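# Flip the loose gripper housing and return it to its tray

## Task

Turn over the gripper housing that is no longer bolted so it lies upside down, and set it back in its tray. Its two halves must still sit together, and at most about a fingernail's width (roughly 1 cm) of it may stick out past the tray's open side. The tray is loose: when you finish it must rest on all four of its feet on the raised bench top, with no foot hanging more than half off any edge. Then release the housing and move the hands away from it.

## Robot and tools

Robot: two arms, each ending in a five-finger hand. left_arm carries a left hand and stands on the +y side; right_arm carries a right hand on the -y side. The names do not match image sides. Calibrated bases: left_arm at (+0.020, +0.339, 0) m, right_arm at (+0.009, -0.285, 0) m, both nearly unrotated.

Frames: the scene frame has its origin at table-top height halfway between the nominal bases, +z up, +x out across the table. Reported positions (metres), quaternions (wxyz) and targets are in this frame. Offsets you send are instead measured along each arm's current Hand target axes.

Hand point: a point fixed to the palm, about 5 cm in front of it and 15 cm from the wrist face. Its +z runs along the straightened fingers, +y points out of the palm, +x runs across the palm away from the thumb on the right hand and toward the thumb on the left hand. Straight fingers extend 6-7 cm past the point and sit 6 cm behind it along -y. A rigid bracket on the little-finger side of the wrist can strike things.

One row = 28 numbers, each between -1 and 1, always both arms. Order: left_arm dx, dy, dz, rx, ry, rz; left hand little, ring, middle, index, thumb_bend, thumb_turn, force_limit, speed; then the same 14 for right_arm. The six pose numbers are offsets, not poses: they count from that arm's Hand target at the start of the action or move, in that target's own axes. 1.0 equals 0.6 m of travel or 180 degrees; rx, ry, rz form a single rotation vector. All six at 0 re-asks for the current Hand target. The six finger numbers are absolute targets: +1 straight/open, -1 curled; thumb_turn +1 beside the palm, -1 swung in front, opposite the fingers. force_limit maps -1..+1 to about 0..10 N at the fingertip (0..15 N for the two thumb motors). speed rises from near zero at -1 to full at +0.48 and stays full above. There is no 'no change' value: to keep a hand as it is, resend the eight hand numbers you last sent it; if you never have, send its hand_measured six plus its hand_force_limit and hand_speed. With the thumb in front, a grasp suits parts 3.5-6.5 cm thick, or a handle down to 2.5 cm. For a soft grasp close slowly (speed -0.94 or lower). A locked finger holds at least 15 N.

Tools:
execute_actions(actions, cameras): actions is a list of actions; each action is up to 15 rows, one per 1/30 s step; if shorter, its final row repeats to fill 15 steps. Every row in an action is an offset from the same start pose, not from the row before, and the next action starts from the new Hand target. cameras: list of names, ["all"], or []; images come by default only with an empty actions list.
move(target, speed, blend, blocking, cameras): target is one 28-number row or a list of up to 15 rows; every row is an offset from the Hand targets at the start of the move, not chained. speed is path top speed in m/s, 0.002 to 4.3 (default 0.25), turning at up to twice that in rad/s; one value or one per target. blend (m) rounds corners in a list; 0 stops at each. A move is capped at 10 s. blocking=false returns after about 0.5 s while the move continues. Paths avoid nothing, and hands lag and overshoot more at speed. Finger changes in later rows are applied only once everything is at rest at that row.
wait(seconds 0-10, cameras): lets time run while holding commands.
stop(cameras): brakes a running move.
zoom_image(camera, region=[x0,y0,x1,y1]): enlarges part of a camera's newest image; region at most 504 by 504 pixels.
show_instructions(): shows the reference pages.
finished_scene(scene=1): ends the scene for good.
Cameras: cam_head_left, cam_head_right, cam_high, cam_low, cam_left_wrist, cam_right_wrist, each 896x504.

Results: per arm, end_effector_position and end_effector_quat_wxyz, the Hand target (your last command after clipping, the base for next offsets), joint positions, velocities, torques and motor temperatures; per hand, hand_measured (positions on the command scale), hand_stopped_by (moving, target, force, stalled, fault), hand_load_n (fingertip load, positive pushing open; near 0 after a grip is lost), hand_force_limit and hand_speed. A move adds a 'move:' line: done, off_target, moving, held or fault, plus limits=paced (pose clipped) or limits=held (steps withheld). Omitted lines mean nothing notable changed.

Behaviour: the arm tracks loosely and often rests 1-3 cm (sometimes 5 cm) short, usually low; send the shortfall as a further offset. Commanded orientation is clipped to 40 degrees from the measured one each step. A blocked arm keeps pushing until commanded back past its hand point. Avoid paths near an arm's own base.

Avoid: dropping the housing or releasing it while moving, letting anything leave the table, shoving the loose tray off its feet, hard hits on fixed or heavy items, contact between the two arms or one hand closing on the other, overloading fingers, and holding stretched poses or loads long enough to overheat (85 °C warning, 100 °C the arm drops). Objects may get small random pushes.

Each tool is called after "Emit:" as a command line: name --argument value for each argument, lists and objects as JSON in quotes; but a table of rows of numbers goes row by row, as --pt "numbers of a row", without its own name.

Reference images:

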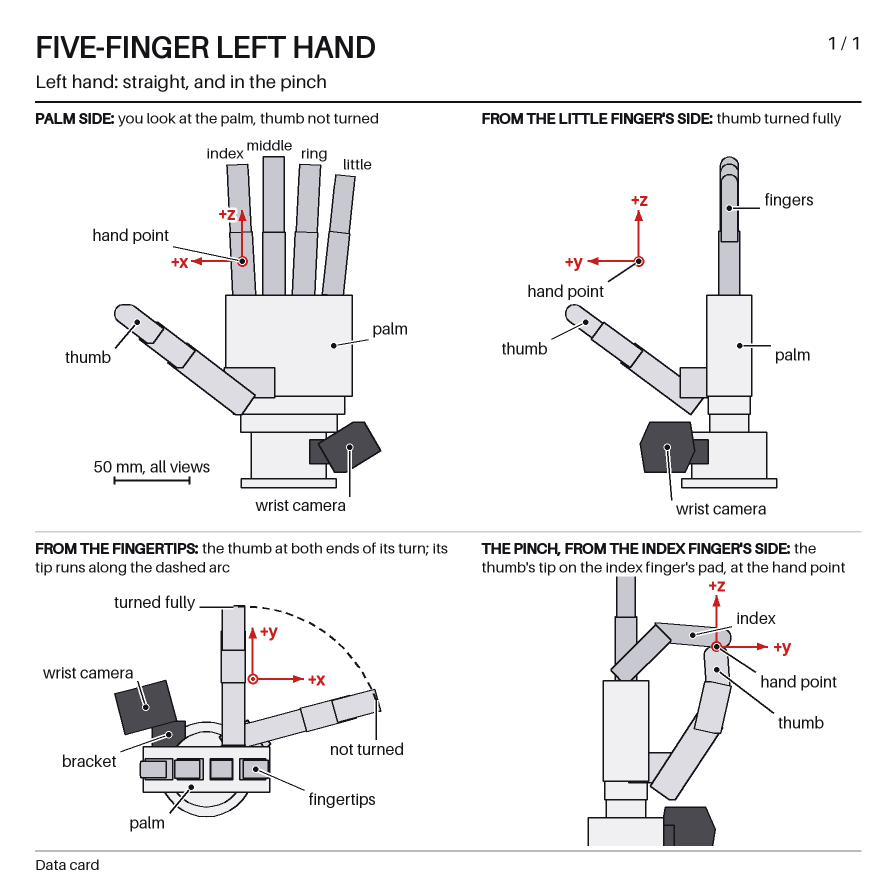

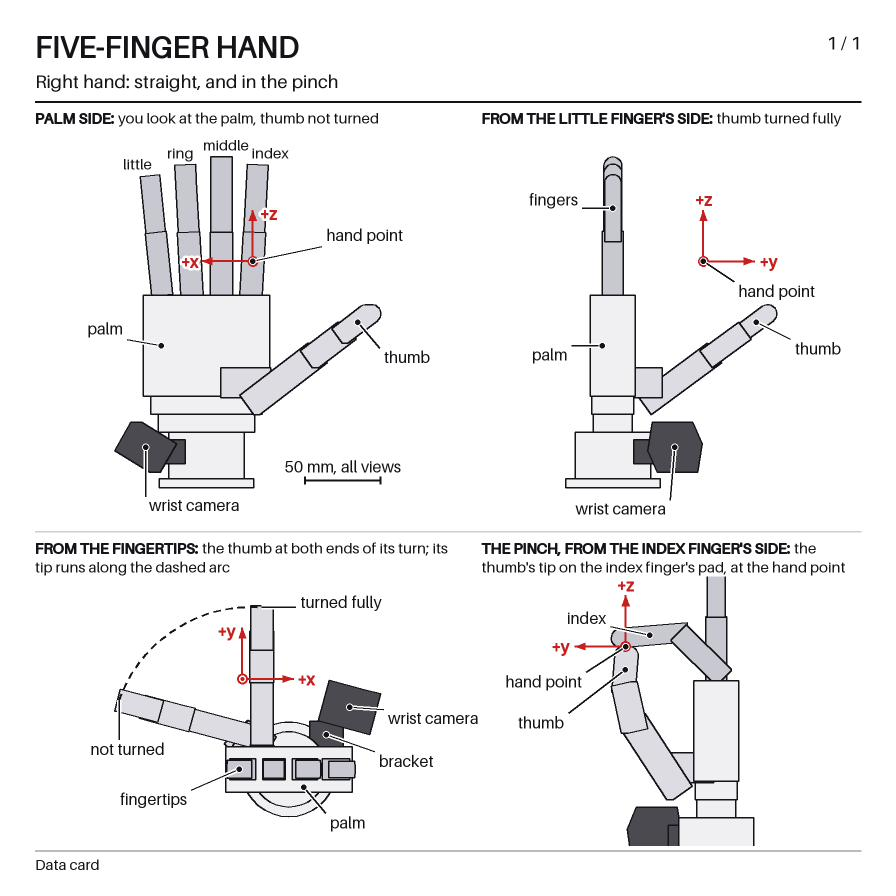

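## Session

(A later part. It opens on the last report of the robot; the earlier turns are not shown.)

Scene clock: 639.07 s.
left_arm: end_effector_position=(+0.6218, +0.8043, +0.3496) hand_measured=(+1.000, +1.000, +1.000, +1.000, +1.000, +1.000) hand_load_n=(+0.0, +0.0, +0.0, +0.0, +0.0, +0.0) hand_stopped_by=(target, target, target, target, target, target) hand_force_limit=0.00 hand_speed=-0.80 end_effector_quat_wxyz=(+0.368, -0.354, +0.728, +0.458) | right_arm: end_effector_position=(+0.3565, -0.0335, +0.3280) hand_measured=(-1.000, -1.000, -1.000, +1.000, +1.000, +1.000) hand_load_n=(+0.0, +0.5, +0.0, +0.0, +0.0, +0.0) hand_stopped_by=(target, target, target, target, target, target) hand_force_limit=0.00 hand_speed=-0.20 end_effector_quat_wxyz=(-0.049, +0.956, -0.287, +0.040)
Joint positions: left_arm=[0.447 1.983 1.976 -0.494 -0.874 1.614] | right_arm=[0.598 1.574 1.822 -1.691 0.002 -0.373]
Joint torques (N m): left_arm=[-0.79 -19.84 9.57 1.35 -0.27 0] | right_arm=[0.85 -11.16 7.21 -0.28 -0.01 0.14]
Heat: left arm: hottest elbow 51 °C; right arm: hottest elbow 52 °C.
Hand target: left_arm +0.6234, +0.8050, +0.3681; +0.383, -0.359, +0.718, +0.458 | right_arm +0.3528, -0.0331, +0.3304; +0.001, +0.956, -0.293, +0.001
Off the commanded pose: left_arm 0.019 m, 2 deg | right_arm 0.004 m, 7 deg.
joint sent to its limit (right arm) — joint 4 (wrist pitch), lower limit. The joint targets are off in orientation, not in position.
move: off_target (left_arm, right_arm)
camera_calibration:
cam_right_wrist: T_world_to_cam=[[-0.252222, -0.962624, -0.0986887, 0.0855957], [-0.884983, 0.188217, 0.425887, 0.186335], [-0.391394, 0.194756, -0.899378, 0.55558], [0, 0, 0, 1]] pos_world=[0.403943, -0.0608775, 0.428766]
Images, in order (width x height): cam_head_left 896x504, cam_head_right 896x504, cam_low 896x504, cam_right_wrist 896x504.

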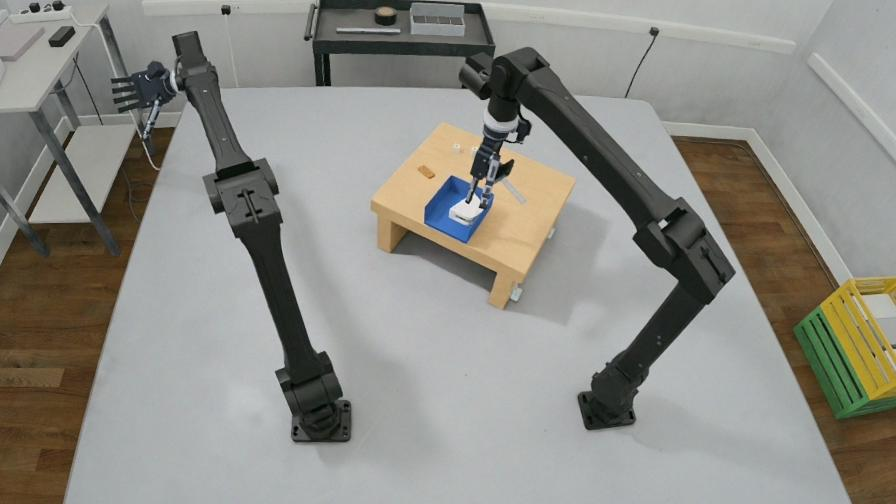

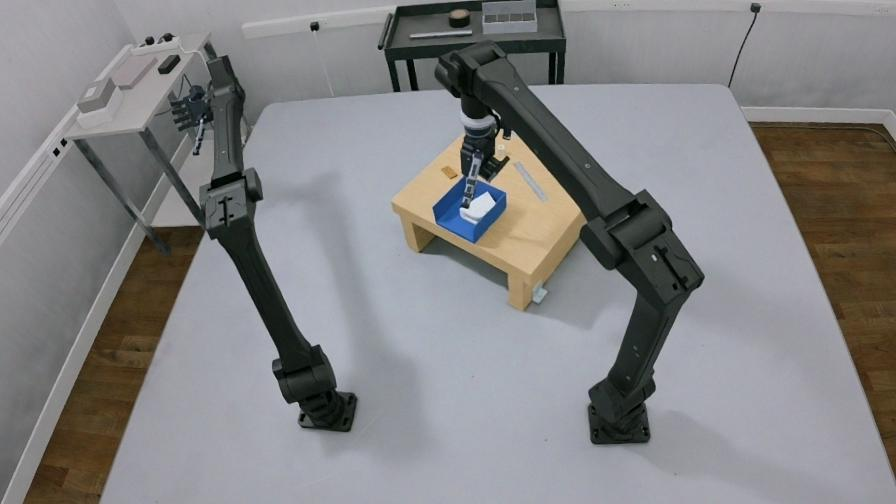

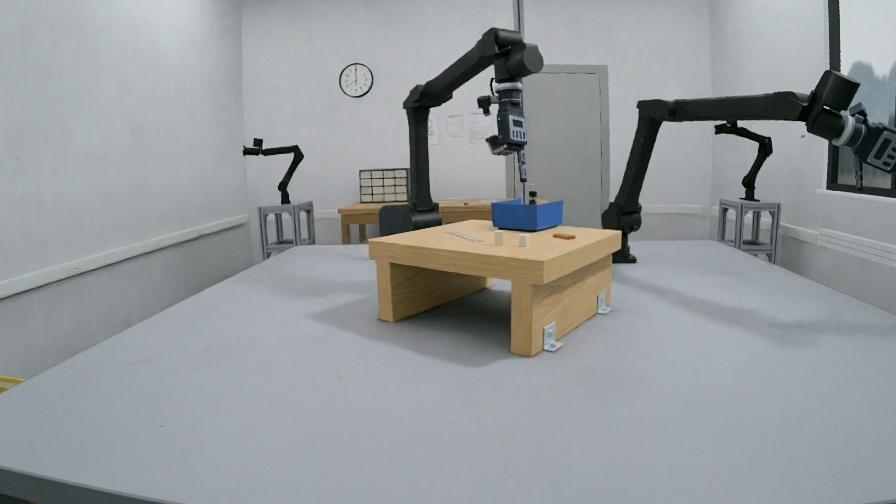

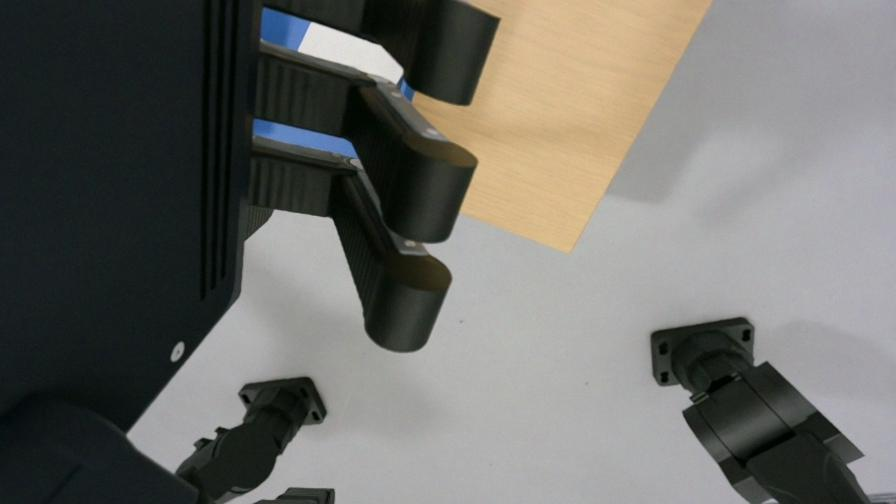

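Emit:
move --target '[0,0,0,0,0,0,1,1,1,1,1,1,0.0,-0.8,0,0,0.125,0,0,0,-1,-1,-1,1,1,1,0.0,-0.2]' --cameras '["cam_head_left","cam_head_right","cam_low"]' --speed 0.1

Emit:
zoom_image --camera "cam_head_left" --region '[400, 130, 520, 250]'

Emit:
zoom_image --camera "cam_head_right" --region '[400, 130, 520, 250]'

Scene clock: 655.10 s.
left_arm: end_effector_position=(+0.6218, +0.8043, +0.3496) hand_measured=(+1.000, +1.000, +1.000, +1.000, +1.000, +1.000) hand_load_n=(+0.0, +0.0, +0.0, +0.0, +0.0, +0.0) hand_stopped_by=(target, target, target, target, target, target) hand_force_limit=0.00 hand_speed=-0.80 end_effector_quat_wxyz=(+0.368, -0.354, +0.728, +0.458) | right_arm: end_effector_position=(+0.3516, -0.0369, +0.2573) hand_measured=(-1.000, -1.000, -1.000, +1.000, +1.000, +1.000) hand_load_n=(+0.0, +0.0, +0.5, +0.0, +0.0, +0.0) hand_stopped_by=(target, target, target, target, target, target) hand_force_limit=0.00 hand_speed=-0.20 end_effector_quat_wxyz=(+0.003, +0.958, -0.288, -0.001)
Joint positions: left_arm=[0.447 1.983 1.976 -0.494 -0.874 1.614] | right_arm=[0.598 1.626 1.678 -1.631 0.002 -0.373]
Joint torques (N m): left_arm=[-0.85 -19.84 9.55 1.33 -0.27 0] | right_arm=[0.91 -10.64 7.61 -0.02 0.05 0.12]
Heat: left arm: hottest elbow 51 °C; right arm: hottest elbow 49 °C.
Hand target: left_arm +0.6234, +0.8050, +0.3681; +0.383, -0.359, +0.718, +0.458 | right_arm +0.3528, -0.0332, +0.2553; +0.001, +0.956, -0.292, +0.000
Off the commanded pose: left_arm 0.019 m, 2 deg | right_arm 0.004 m, 1 deg.
move: off_target (left_arm)
Images, in order (width x height): cam_head_left 896x504, cam_head_right 896x504, cam_low 896x504.

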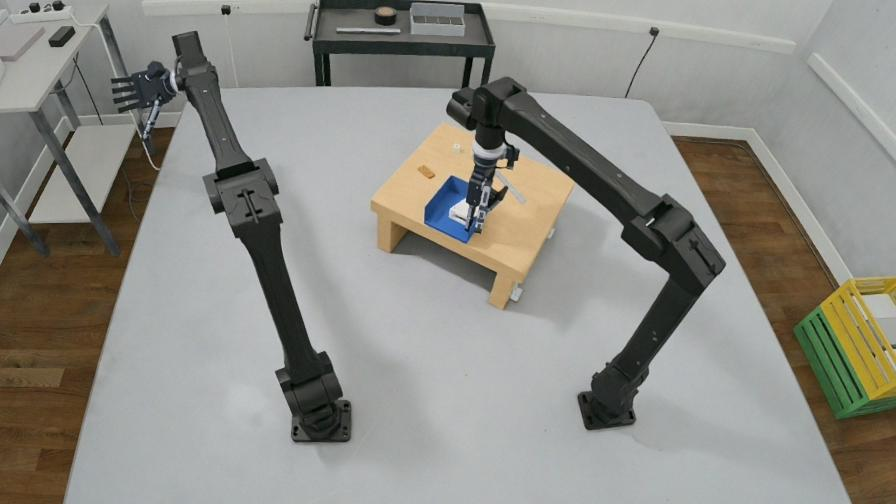

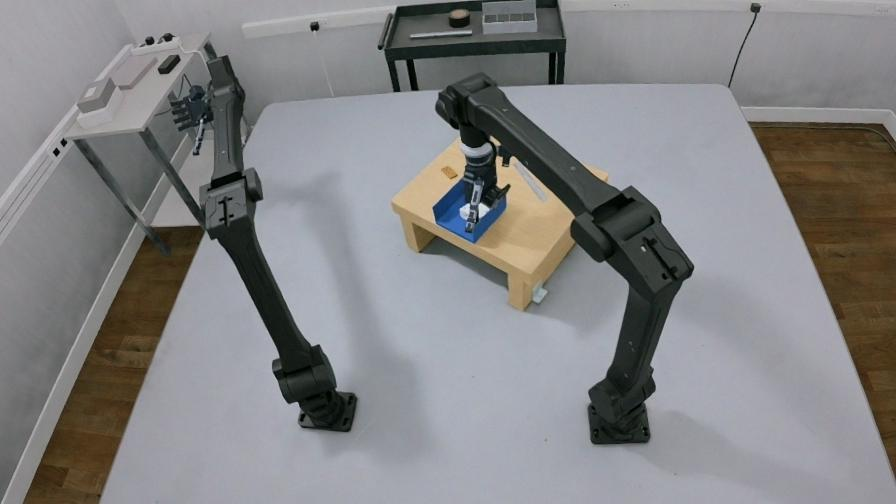

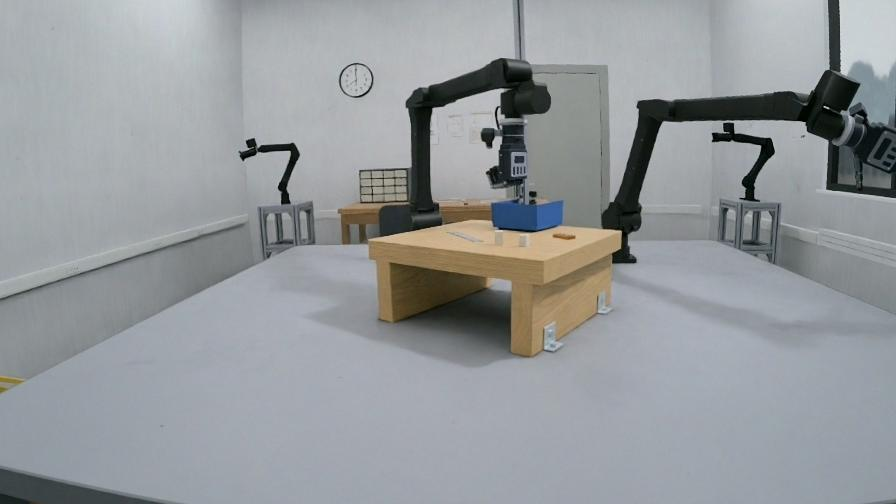

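Scaled by 4.200 from the camera's 896x504 image, which has a finer 1280x720 frame.

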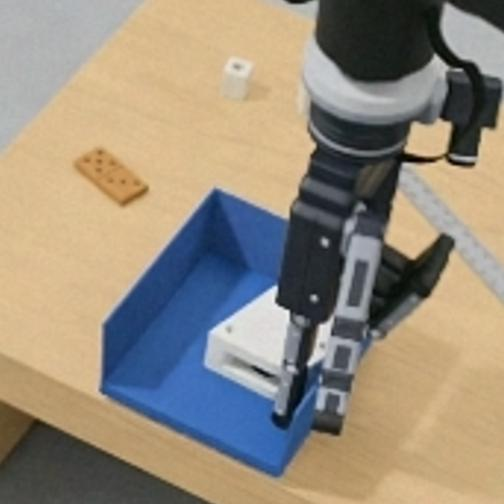

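Scaled by 4.200 from the camera's 896x504 image, which has a finer 1280x720 frame.

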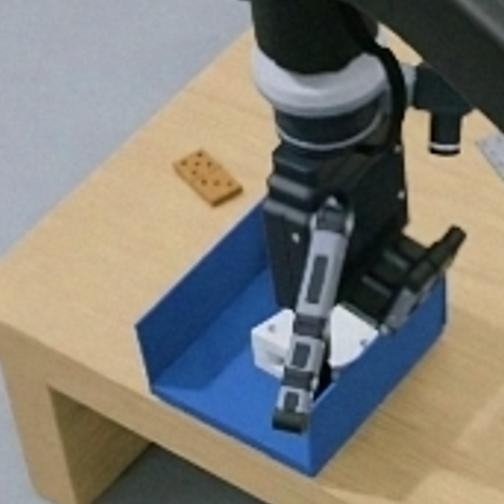

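Emit:
move --pt "0 0 0 0 0 0 1 1 1 1 1 1 0.0 -0.8 0 0 0.0083 0 0 0 -1 -1 -1 1 1 1 0.0 -0.2" --pt "0 0 0 0 0 0 1 1 1 1 1 1 0.0 -0.8 0.03 0.005 0.0083 0 0 0 -1 -1 -1 1 1 1 0.0 -0.2" --pt "0 0 0 0 0 0 1 1 1 1 1 1 0.0 -0.8 0.035 -0.03 0.0083 0 0 0 -1 -1 -1 1 1 1 0.0 -0.2" --cameras '["cam_head_left","cam_head_right"]' --speed 0.05

Emit:
zoom_image --camera "cam_head_left" --region '[400, 130, 520, 250]'

Emit:
zoom_image --camera "cam_head_right" --region '[400, 130, 520, 250]'

Scene clock: 670.90 s.
left_arm: end_effector_position=(+0.6218, +0.8043, +0.3496) hand_measured=(+1.000, +1.000, +1.000, +1.000, +1.000, +1.000) hand_load_n=(+0.0, +0.0, +0.0, +0.0, +0.0, +0.0) hand_stopped_by=(target, target, target, target, target, target) hand_force_limit=0.00 hand_speed=-0.80 end_effector_quat_wxyz=(+0.368, -0.354, +0.728, +0.458) | right_arm: end_effector_position=(+0.3673, -0.0418, +0.2498) hand_measured=(-1.000, -1.000, -1.000, +1.000, +1.000, +1.000) hand_load_n=(+0.0, +0.0, +0.0, -2.0, +0.0, +0.0) hand_stopped_by=(target, target, target, target, target, target) hand_force_limit=0.00 hand_speed=-0.20 end_effector_quat_wxyz=(+0.008, +0.955, -0.297, -0.006)
Joint positions: left_arm=[0.447 1.983 1.976 -0.494 -0.874 1.614] | right_arm=[0.569 1.662 1.702 -1.631 0.001 -0.383]
Joint torques (N m): left_arm=[-0.73 -19.96 9.57 1.31 -0.27 0] | right_arm=[1.2 -9.7 11.07 -0.13 0.08 -0.05]
Heat: left arm: hottest elbow 51 °C; right arm: hottest elbow 49 °C.
Hand target: left_arm +0.6234, +0.8050, +0.3681; +0.383, -0.359, +0.718, +0.458 | right_arm +0.3802, -0.0299, +0.2505; +0.001, +0.956, -0.293, +0.000
Off the commanded pose: left_arm 0.019 m, 2 deg | right_arm 0.018 m, 1 deg.
move: off_target (left_arm, right_arm)
Images, in order (width x height): cam_head_left 896x504, cam_head_right 896x504.

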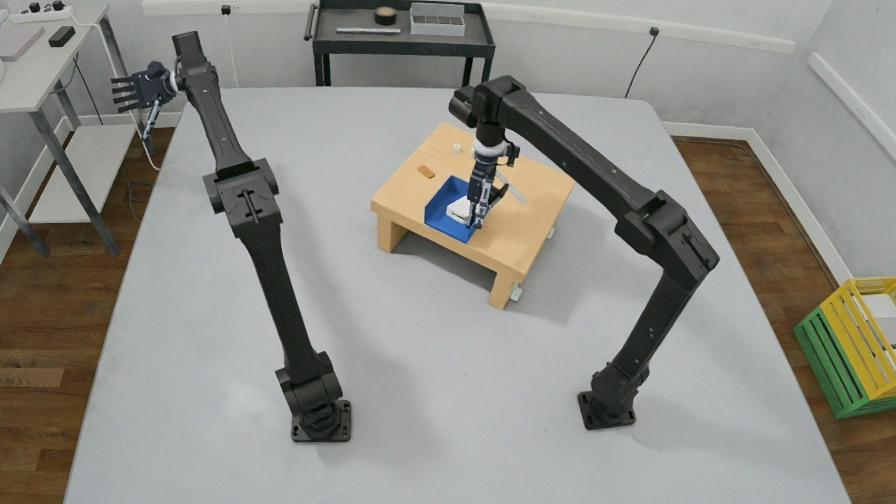

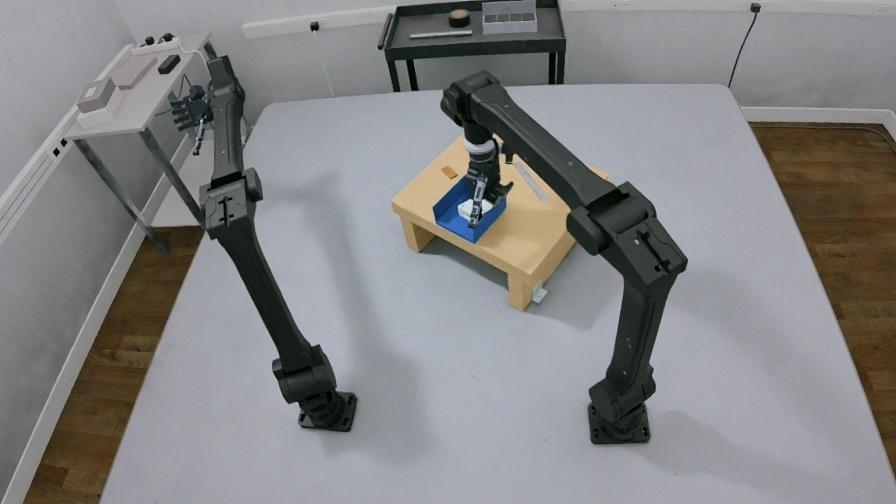

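Scaled by 4.200 from the camera's 896x504 image, which has a finer 1280x720 frame.

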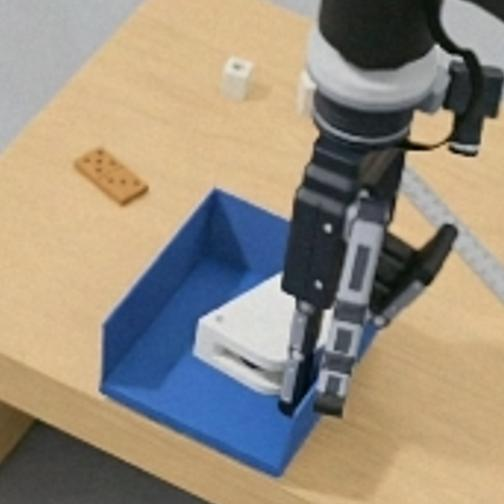

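Scaled by 4.200 from the camera's 896x504 image, which has a finer 1280x720 frame.

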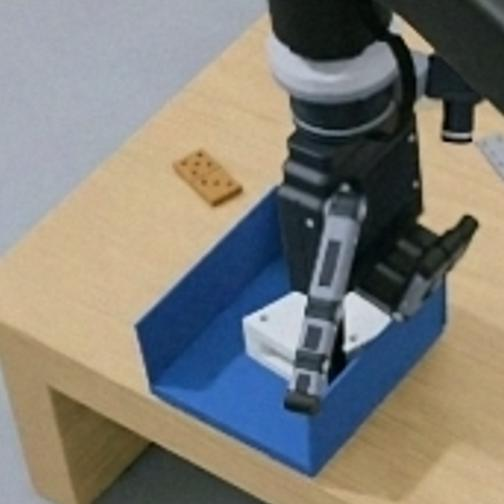

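Emit:
move --pt "0 0 0 0 0 0 1 1 1 1 1 1 0.0 -0.8 -0.01 -0.02 0 0 0 0 -1 -1 -1 1 1 1 0.0 -0.2" --pt "0 0 0 0 0 0 1 1 1 1 1 1 0.0 -0.8 -0.01 -0.04 0 0 0 0 -1 -1 -1 1 1 1 0.0 -0.2" --cameras '["cam_head_left","cam_head_right"]' --speed 0.05

Emit:
zoom_image --camera "cam_head_left" --region '[400, 130, 520, 250]'

Emit:
zoom_image --camera "cam_head_right" --region '[400, 130, 520, 250]'

Scene clock: 679.80 s.
left_arm: end_effector_position=(+0.6218, +0.8043, +0.3496) hand_measured=(+1.000, +1.000, +1.000, +1.000, +1.000, +1.000) hand_load_n=(+0.0, +0.0, +0.0, +0.0, +0.0, +0.0) hand_stopped_by=(target, target, target, target, target, target) hand_force_limit=0.00 hand_speed=-0.80 end_effector_quat_wxyz=(+0.368, -0.354, +0.728, +0.458) | right_arm: end_effector_position=(+0.3795, -0.0216, +0.2499) hand_measured=(-1.000, -1.000, -1.000, +1.000, +1.000, +1.000) hand_load_n=(+0.0, +0.0, +0.0, -2.0, +0.0, +0.0) hand_stopped_by=(target, target, target, target, target, target) hand_force_limit=0.00 hand_speed=-0.20 end_effector_quat_wxyz=(+0.008, +0.957, -0.289, -0.004)
Joint positions: left_arm=[0.447 1.983 1.976 -0.494 -0.874 1.614] | right_arm=[0.592 1.719 1.777 -1.646 0.004 -0.378]
Joint torques (N m): left_arm=[-0.85 -19.9 9.55 1.33 -0.27 0] | right_arm=[1.61 -10.46 11.02 -0.25 -0.05 0.21]
Heat: left arm: hottest elbow 51 °C; right arm: hottest elbow 49 °C.
Hand target: left_arm +0.6234, +0.8050, +0.3681; +0.383, -0.359, +0.718, +0.458 | right_arm +0.3887, -0.0068, +0.2504; +0.001, +0.956, -0.292, +0.000
Off the commanded pose: left_arm 0.019 m, 2 deg | right_arm 0.018 m, 1 deg.
move: off_target (left_arm, right_arm)
Images, in order (width x height): cam_head_left 896x504, cam_head_right 896x504.

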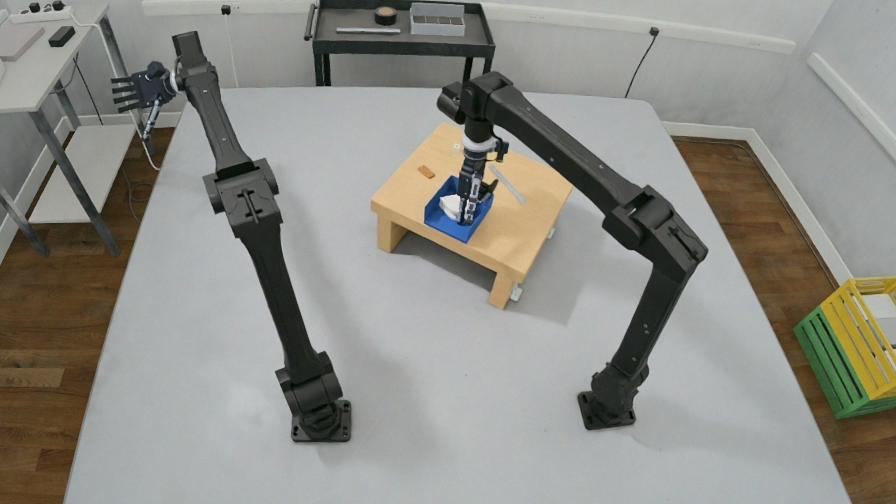

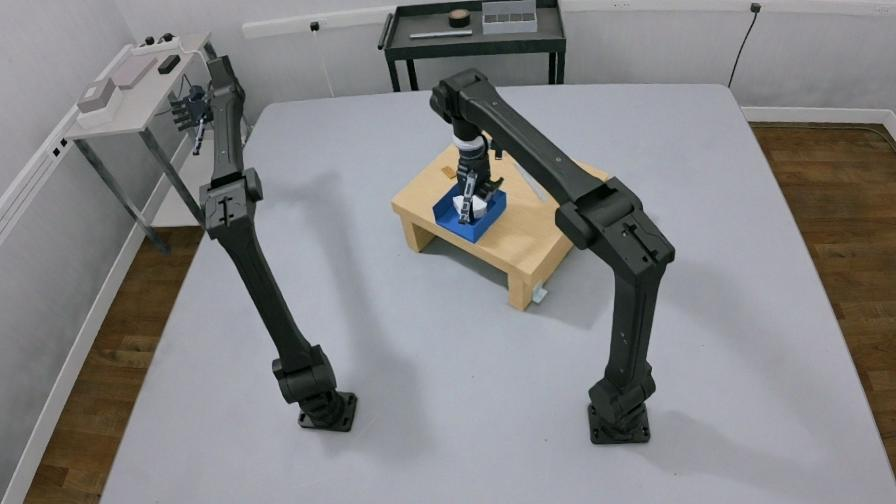

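Scaled by 4.200 from the camera's 896x504 image, which has a finer 1280x720 frame.

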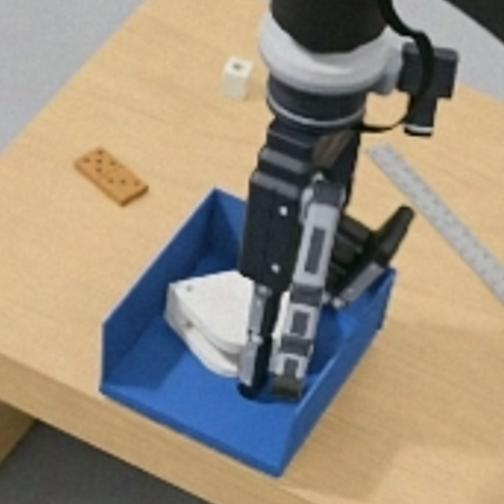

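Scaled by 4.200 from the camera's 896x504 image, which has a finer 1280x720 frame.

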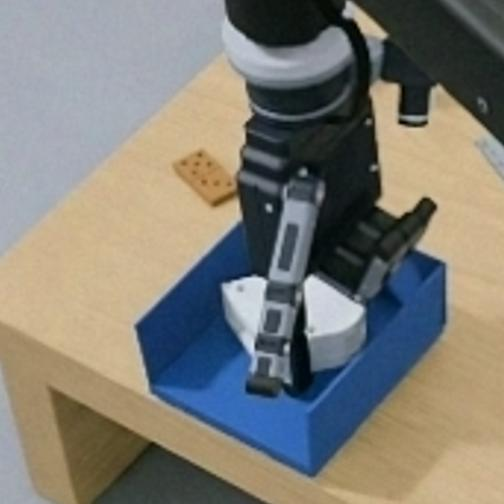

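Emit:
move --pt "0 0 0 0 0 0 1 1 1 1 1 1 0.0 -0.8 -0.01 0.045 0 0 0 0 -1 -1 -1 1 1 1 0.0 -0.2" --pt "0 0 0 0 0 0 1 1 1 1 1 1 0.0 -0.8 0.05 -0.03 -0.2 0 0 0 -1 -1 -1 1 1 1 0.0 -0.2" --pt "0 0 0 0 0 0 1 1 1 1 1 1 0.0 -0.8 0.07 -0.03 -0.2 0 0 0 1 1 1 1 1 1 0.0 -0.2" --cameras '["cam_head_left","cam_head_right","cam_right_wrist"]' --speed '[0.1,0.2,0.2]'

Emit:
zoom_image --camera "cam_right_wrist" --region '[300, 110, 600, 410]'

Emit:
zoom_image --camera "cam_head_right" --region '[400, 130, 520, 250]'

Scene clock: 693.30 s.
left_arm: end_effector_position=(+0.6218, +0.8043, +0.3496) hand_measured=(+1.000, +1.000, +1.000, +1.000, +1.000, +1.000) hand_load_n=(+0.0, +0.0, +0.0, +0.0, +0.0, +0.0) hand_stopped_by=(target, target, target, target, target, target) hand_force_limit=0.00 hand_speed=-0.80 end_effector_quat_wxyz=(+0.368, -0.354, +0.728, +0.458) | right_arm: end_effector_position=(+0.4241, -0.0156, +0.3574) hand_measured=(+1.000, +1.000, +1.000, +1.000, +1.000, +1.000) hand_load_n=(+0.0, +0.0, +0.0, +0.0, +0.0, +0.0) hand_stopped_by=(target, target, target, target, target, target) hand_force_limit=0.00 hand_speed=-0.20 end_effector_quat_wxyz=(-0.096, +0.948, -0.294, +0.079)
Joint positions: left_arm=[0.447 1.983 1.976 -0.494 -0.874 1.614] | right_arm=[0.551 1.698 2.063 -1.688 -0.004 -0.403]
Joint torques (N m): left_arm=[-0.91 -19.9 9.54 1.31 -0.27 0] | right_arm=[-0.09 -11.46 11.44 -0.2 0.06 -0.14]
Heat: left arm: hottest elbow 51 °C; right arm: hottest elbow 49 °C.
Hand target: left_arm +0.6234, +0.8050, +0.3681; +0.383, -0.359, +0.718, +0.458 | right_arm +0.4336, -0.0151, +0.3703; +0.001, +0.956, -0.293, +0.000
Off the commanded pose: left_arm 0.019 m, 2 deg | right_arm 0.016 m, 14 deg.
joint sent to its limit (right arm) — joint 4 (wrist pitch), lower limit. The joint targets are off in orientation, not in position.
move: off_target (left_arm, right_arm); target 3's new numbers were sent with right_arm's hand 0.016 m and 14 deg from that target
camera_calibration:
cam_right_wrist: T_world_to_cam=[[-0.253532, -0.948766, -0.188586, 0.155648], [-0.920889, 0.17705, 0.3473, 0.273477], [-0.296118, 0.261719, -0.918596, 0.572412], [0, 0, 0, 1]] pos_world=[0.460805, -0.0505567, 0.46019]
Images, in order (width x height): cam_head_left 896x504, cam_head_right 896x504, cam_right_wrist 896x504.

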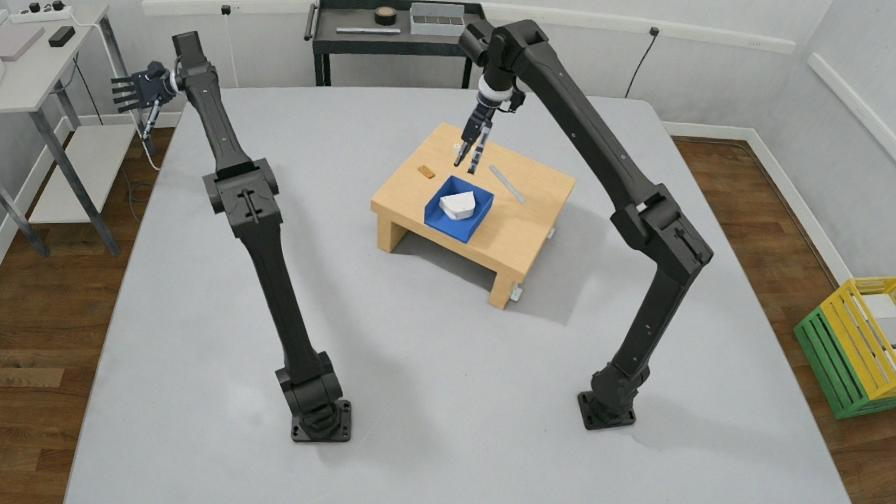

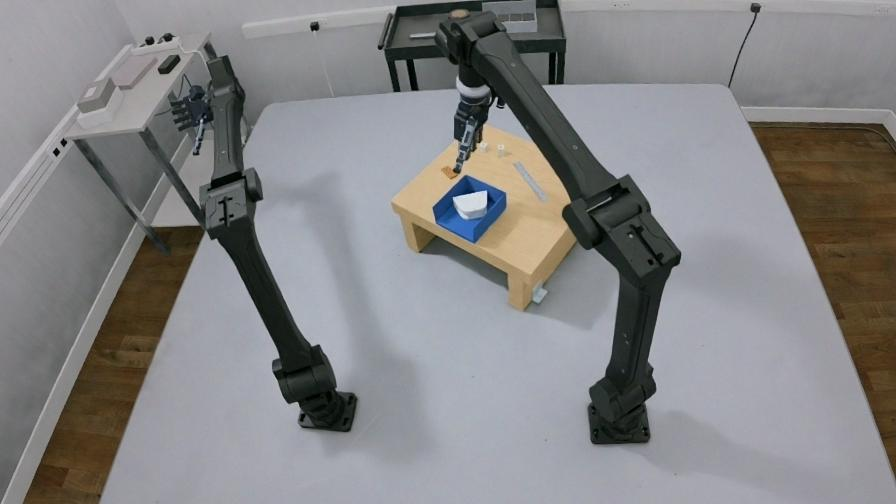

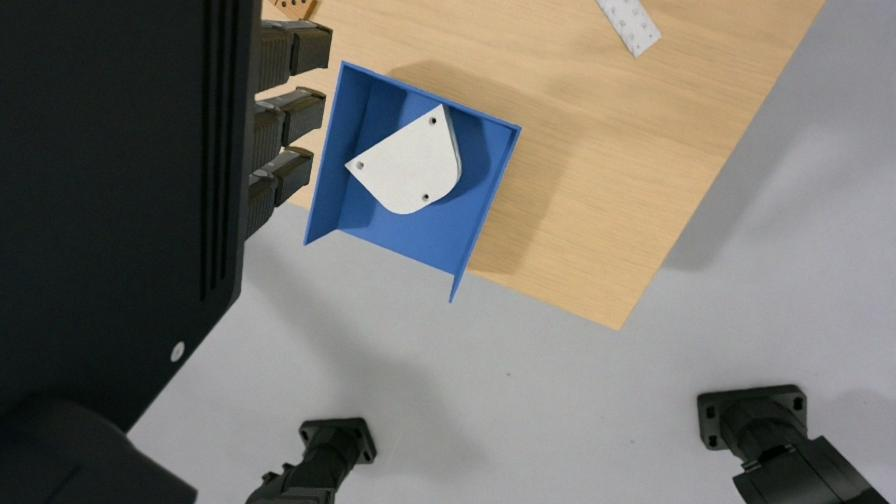

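Scaled by 1.680 from the camera's 896x504 image, which has a finer 1280x720 frame.

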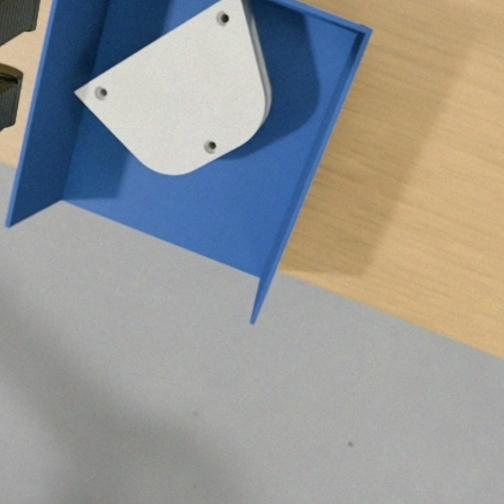

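Scaled by 4.200 from the camera's 896x504 image, which has a finer 1280x720 frame.

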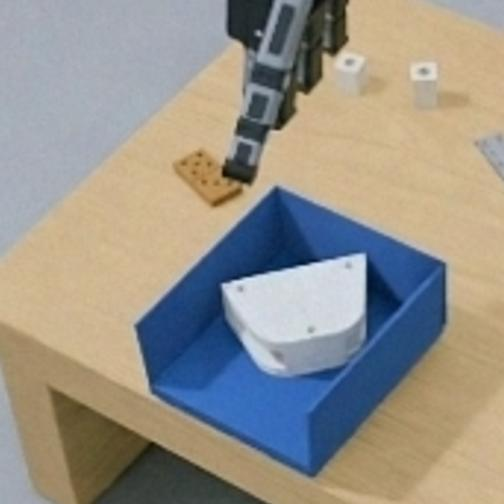

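Emit:
zoom_image --camera "cam_head_right" --region '[445, 175, 505, 235]'

Emit:
zoom_image --camera "cam_head_left" --region '[430, 175, 490, 235]'

Emit:
zoom_image --camera "cam_right_wrist" --region '[330, 90, 480, 230]'

Scaled by 8.400 from the camera's 896x504 image, which has a finer 1280x720 frame.

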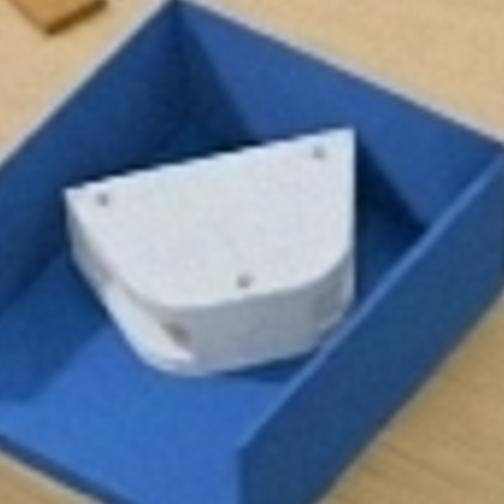

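Scaled by 8.400 from the camera's 896x504 image, which has a finer 1280x720 frame.

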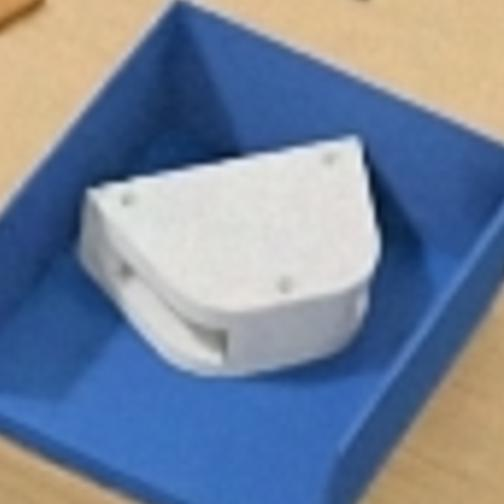

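Scaled by 3.360 from the camera's 896x504 image, which has a finer 1280x720 frame.

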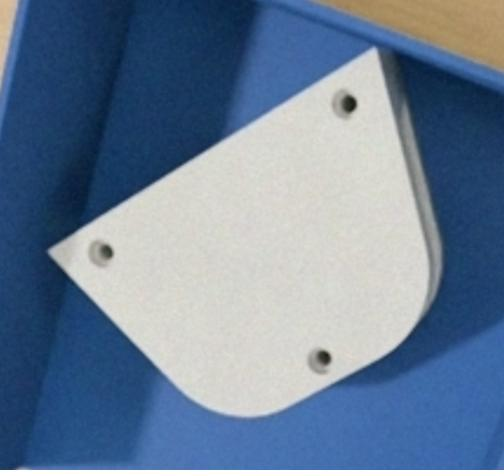

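Emit:
move --target '[0,0,0,0,0,0,1,1,1,1,1,1,0.0,-0.8,-0.017,-0.081,0.1305,0.2753,0.1481,0.1896,-1,-1,0.375,0.375,1,-1,0.0,-0.2]' --cameras '["cam_head_left","cam_head_right","cam_right_wrist","cam_high"]' --speed 0.15

Emit:
zoom_image --camera "cam_head_left" --region '[400, 130, 520, 250]'

Emit:
zoom_image --camera "cam_head_right" --region '[400, 130, 520, 250]'

Scene clock: 944.77 s.
left_arm: end_effector_position=(+0.6218, +0.8043, +0.3496) hand_measured=(+1.000, +1.000, +1.000, +1.000, +1.000, +1.000) hand_load_n=(+0.0, +0.0, +0.0, +0.0, +0.0, +0.0) hand_stopped_by=(target, target, target, target, target, target) hand_force_limit=0.00 hand_speed=-0.80 end_effector_quat_wxyz=(+0.368, -0.354, +0.728, +0.458) | right_arm: end_effector_position=(+0.4541, +0.0269, +0.2810) hand_measured=(-1.000, -1.000, +0.376, +0.376, +1.000, -1.000) hand_load_n=(+0.0, +0.0, +0.0, +0.0, +0.0, +0.0) hand_stopped_by=(target, target, target, target, target, target) hand_force_limit=0.00 hand_speed=-0.20 end_effector_quat_wxyz=(-0.309, +0.730, -0.513, +0.329)
Joint positions: left_arm=[0.447 1.983 1.976 -0.494 -0.874 1.614] | right_arm=[0.684 1.321 1.276 -0.668 0.441 0.149]
Joint torques (N m): left_arm=[-0.79 -19.9 9.57 1.31 -0.28 0] | right_arm=[1.2 -9.88 8.39 1.37 0.33 0.13]
Heat: left arm: hottest elbow 52 °C; right arm: hottest elbow 51 °C.
Hand target: left_arm +0.6234, +0.8050, +0.3681; +0.383, -0.359, +0.718, +0.458 | right_arm +0.4524, +0.0307, +0.2922; -0.326, +0.721, -0.515, +0.331
Off the commanded pose: left_arm 0.019 m, 2 deg | right_arm 0.012 m, 2 deg.
move: off_target (left_arm, right_arm)
camera_calibration:
cam_right_wrist: T_world_to_cam=[[-0.432514, -0.571017, -0.697762, 0.403332], [-0.762116, 0.645059, -0.0554837, 0.34855], [0.48178, 0.507778, -0.714178, 0.0826657], [0, 0, 0, 1]] pos_world=[0.400256, -0.0365017, 0.359807]
Images, in order (width x height): cam_head_left 896x504, cam_head_right 896x504, cam_high 896x504, cam_right_wrist 896x504.

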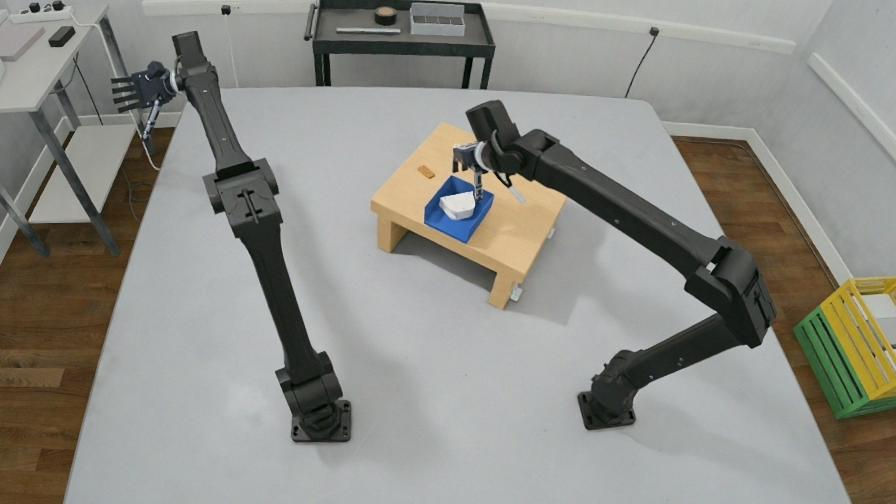

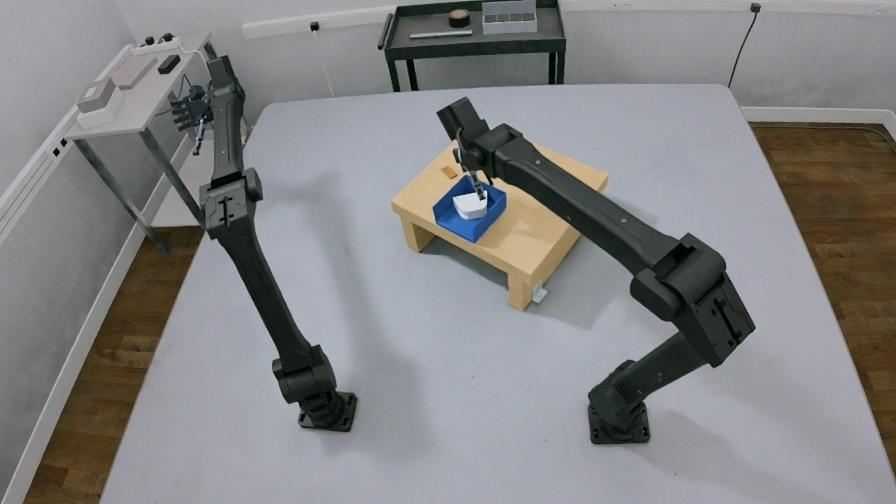

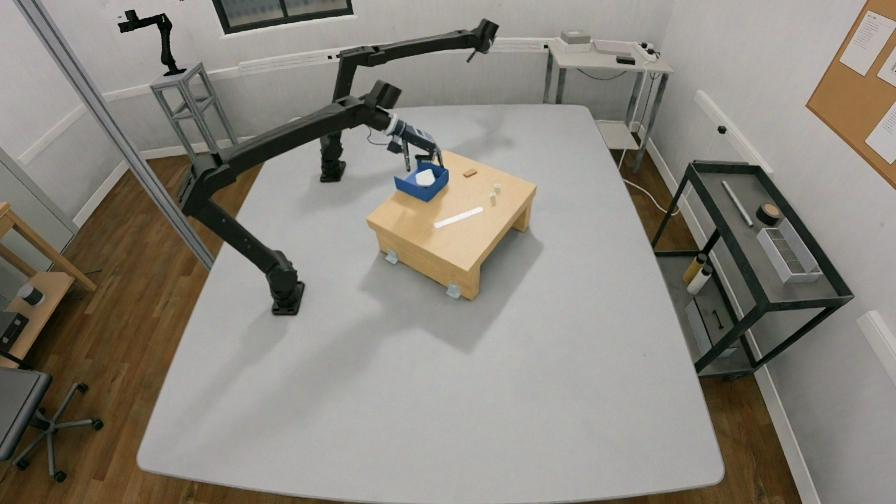

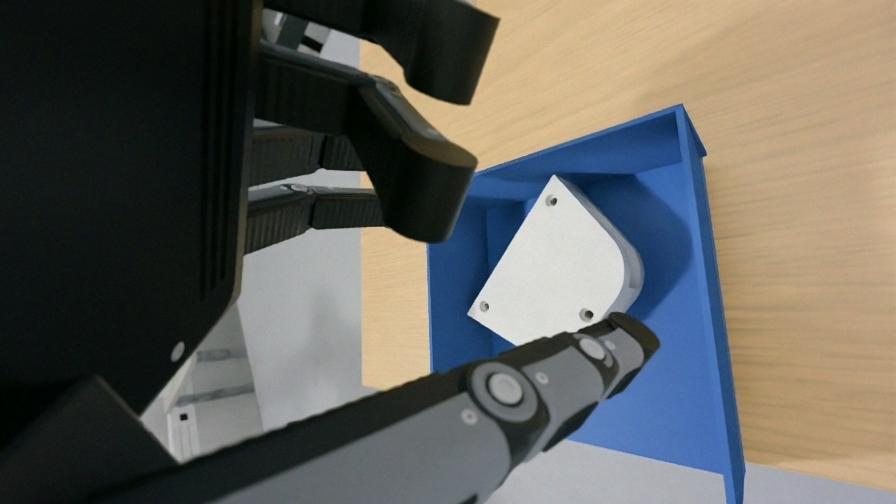

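Scaled by 4.200 from the camera's 896x504 image, which has a finer 1280x720 frame.

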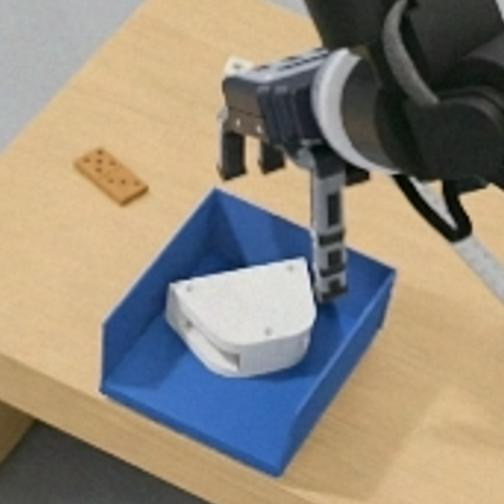

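Scaled by 4.200 from the camera's 896x504 image, which has a finer 1280x720 frame.

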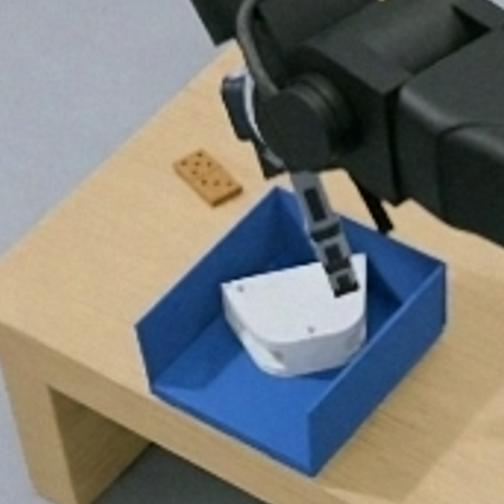

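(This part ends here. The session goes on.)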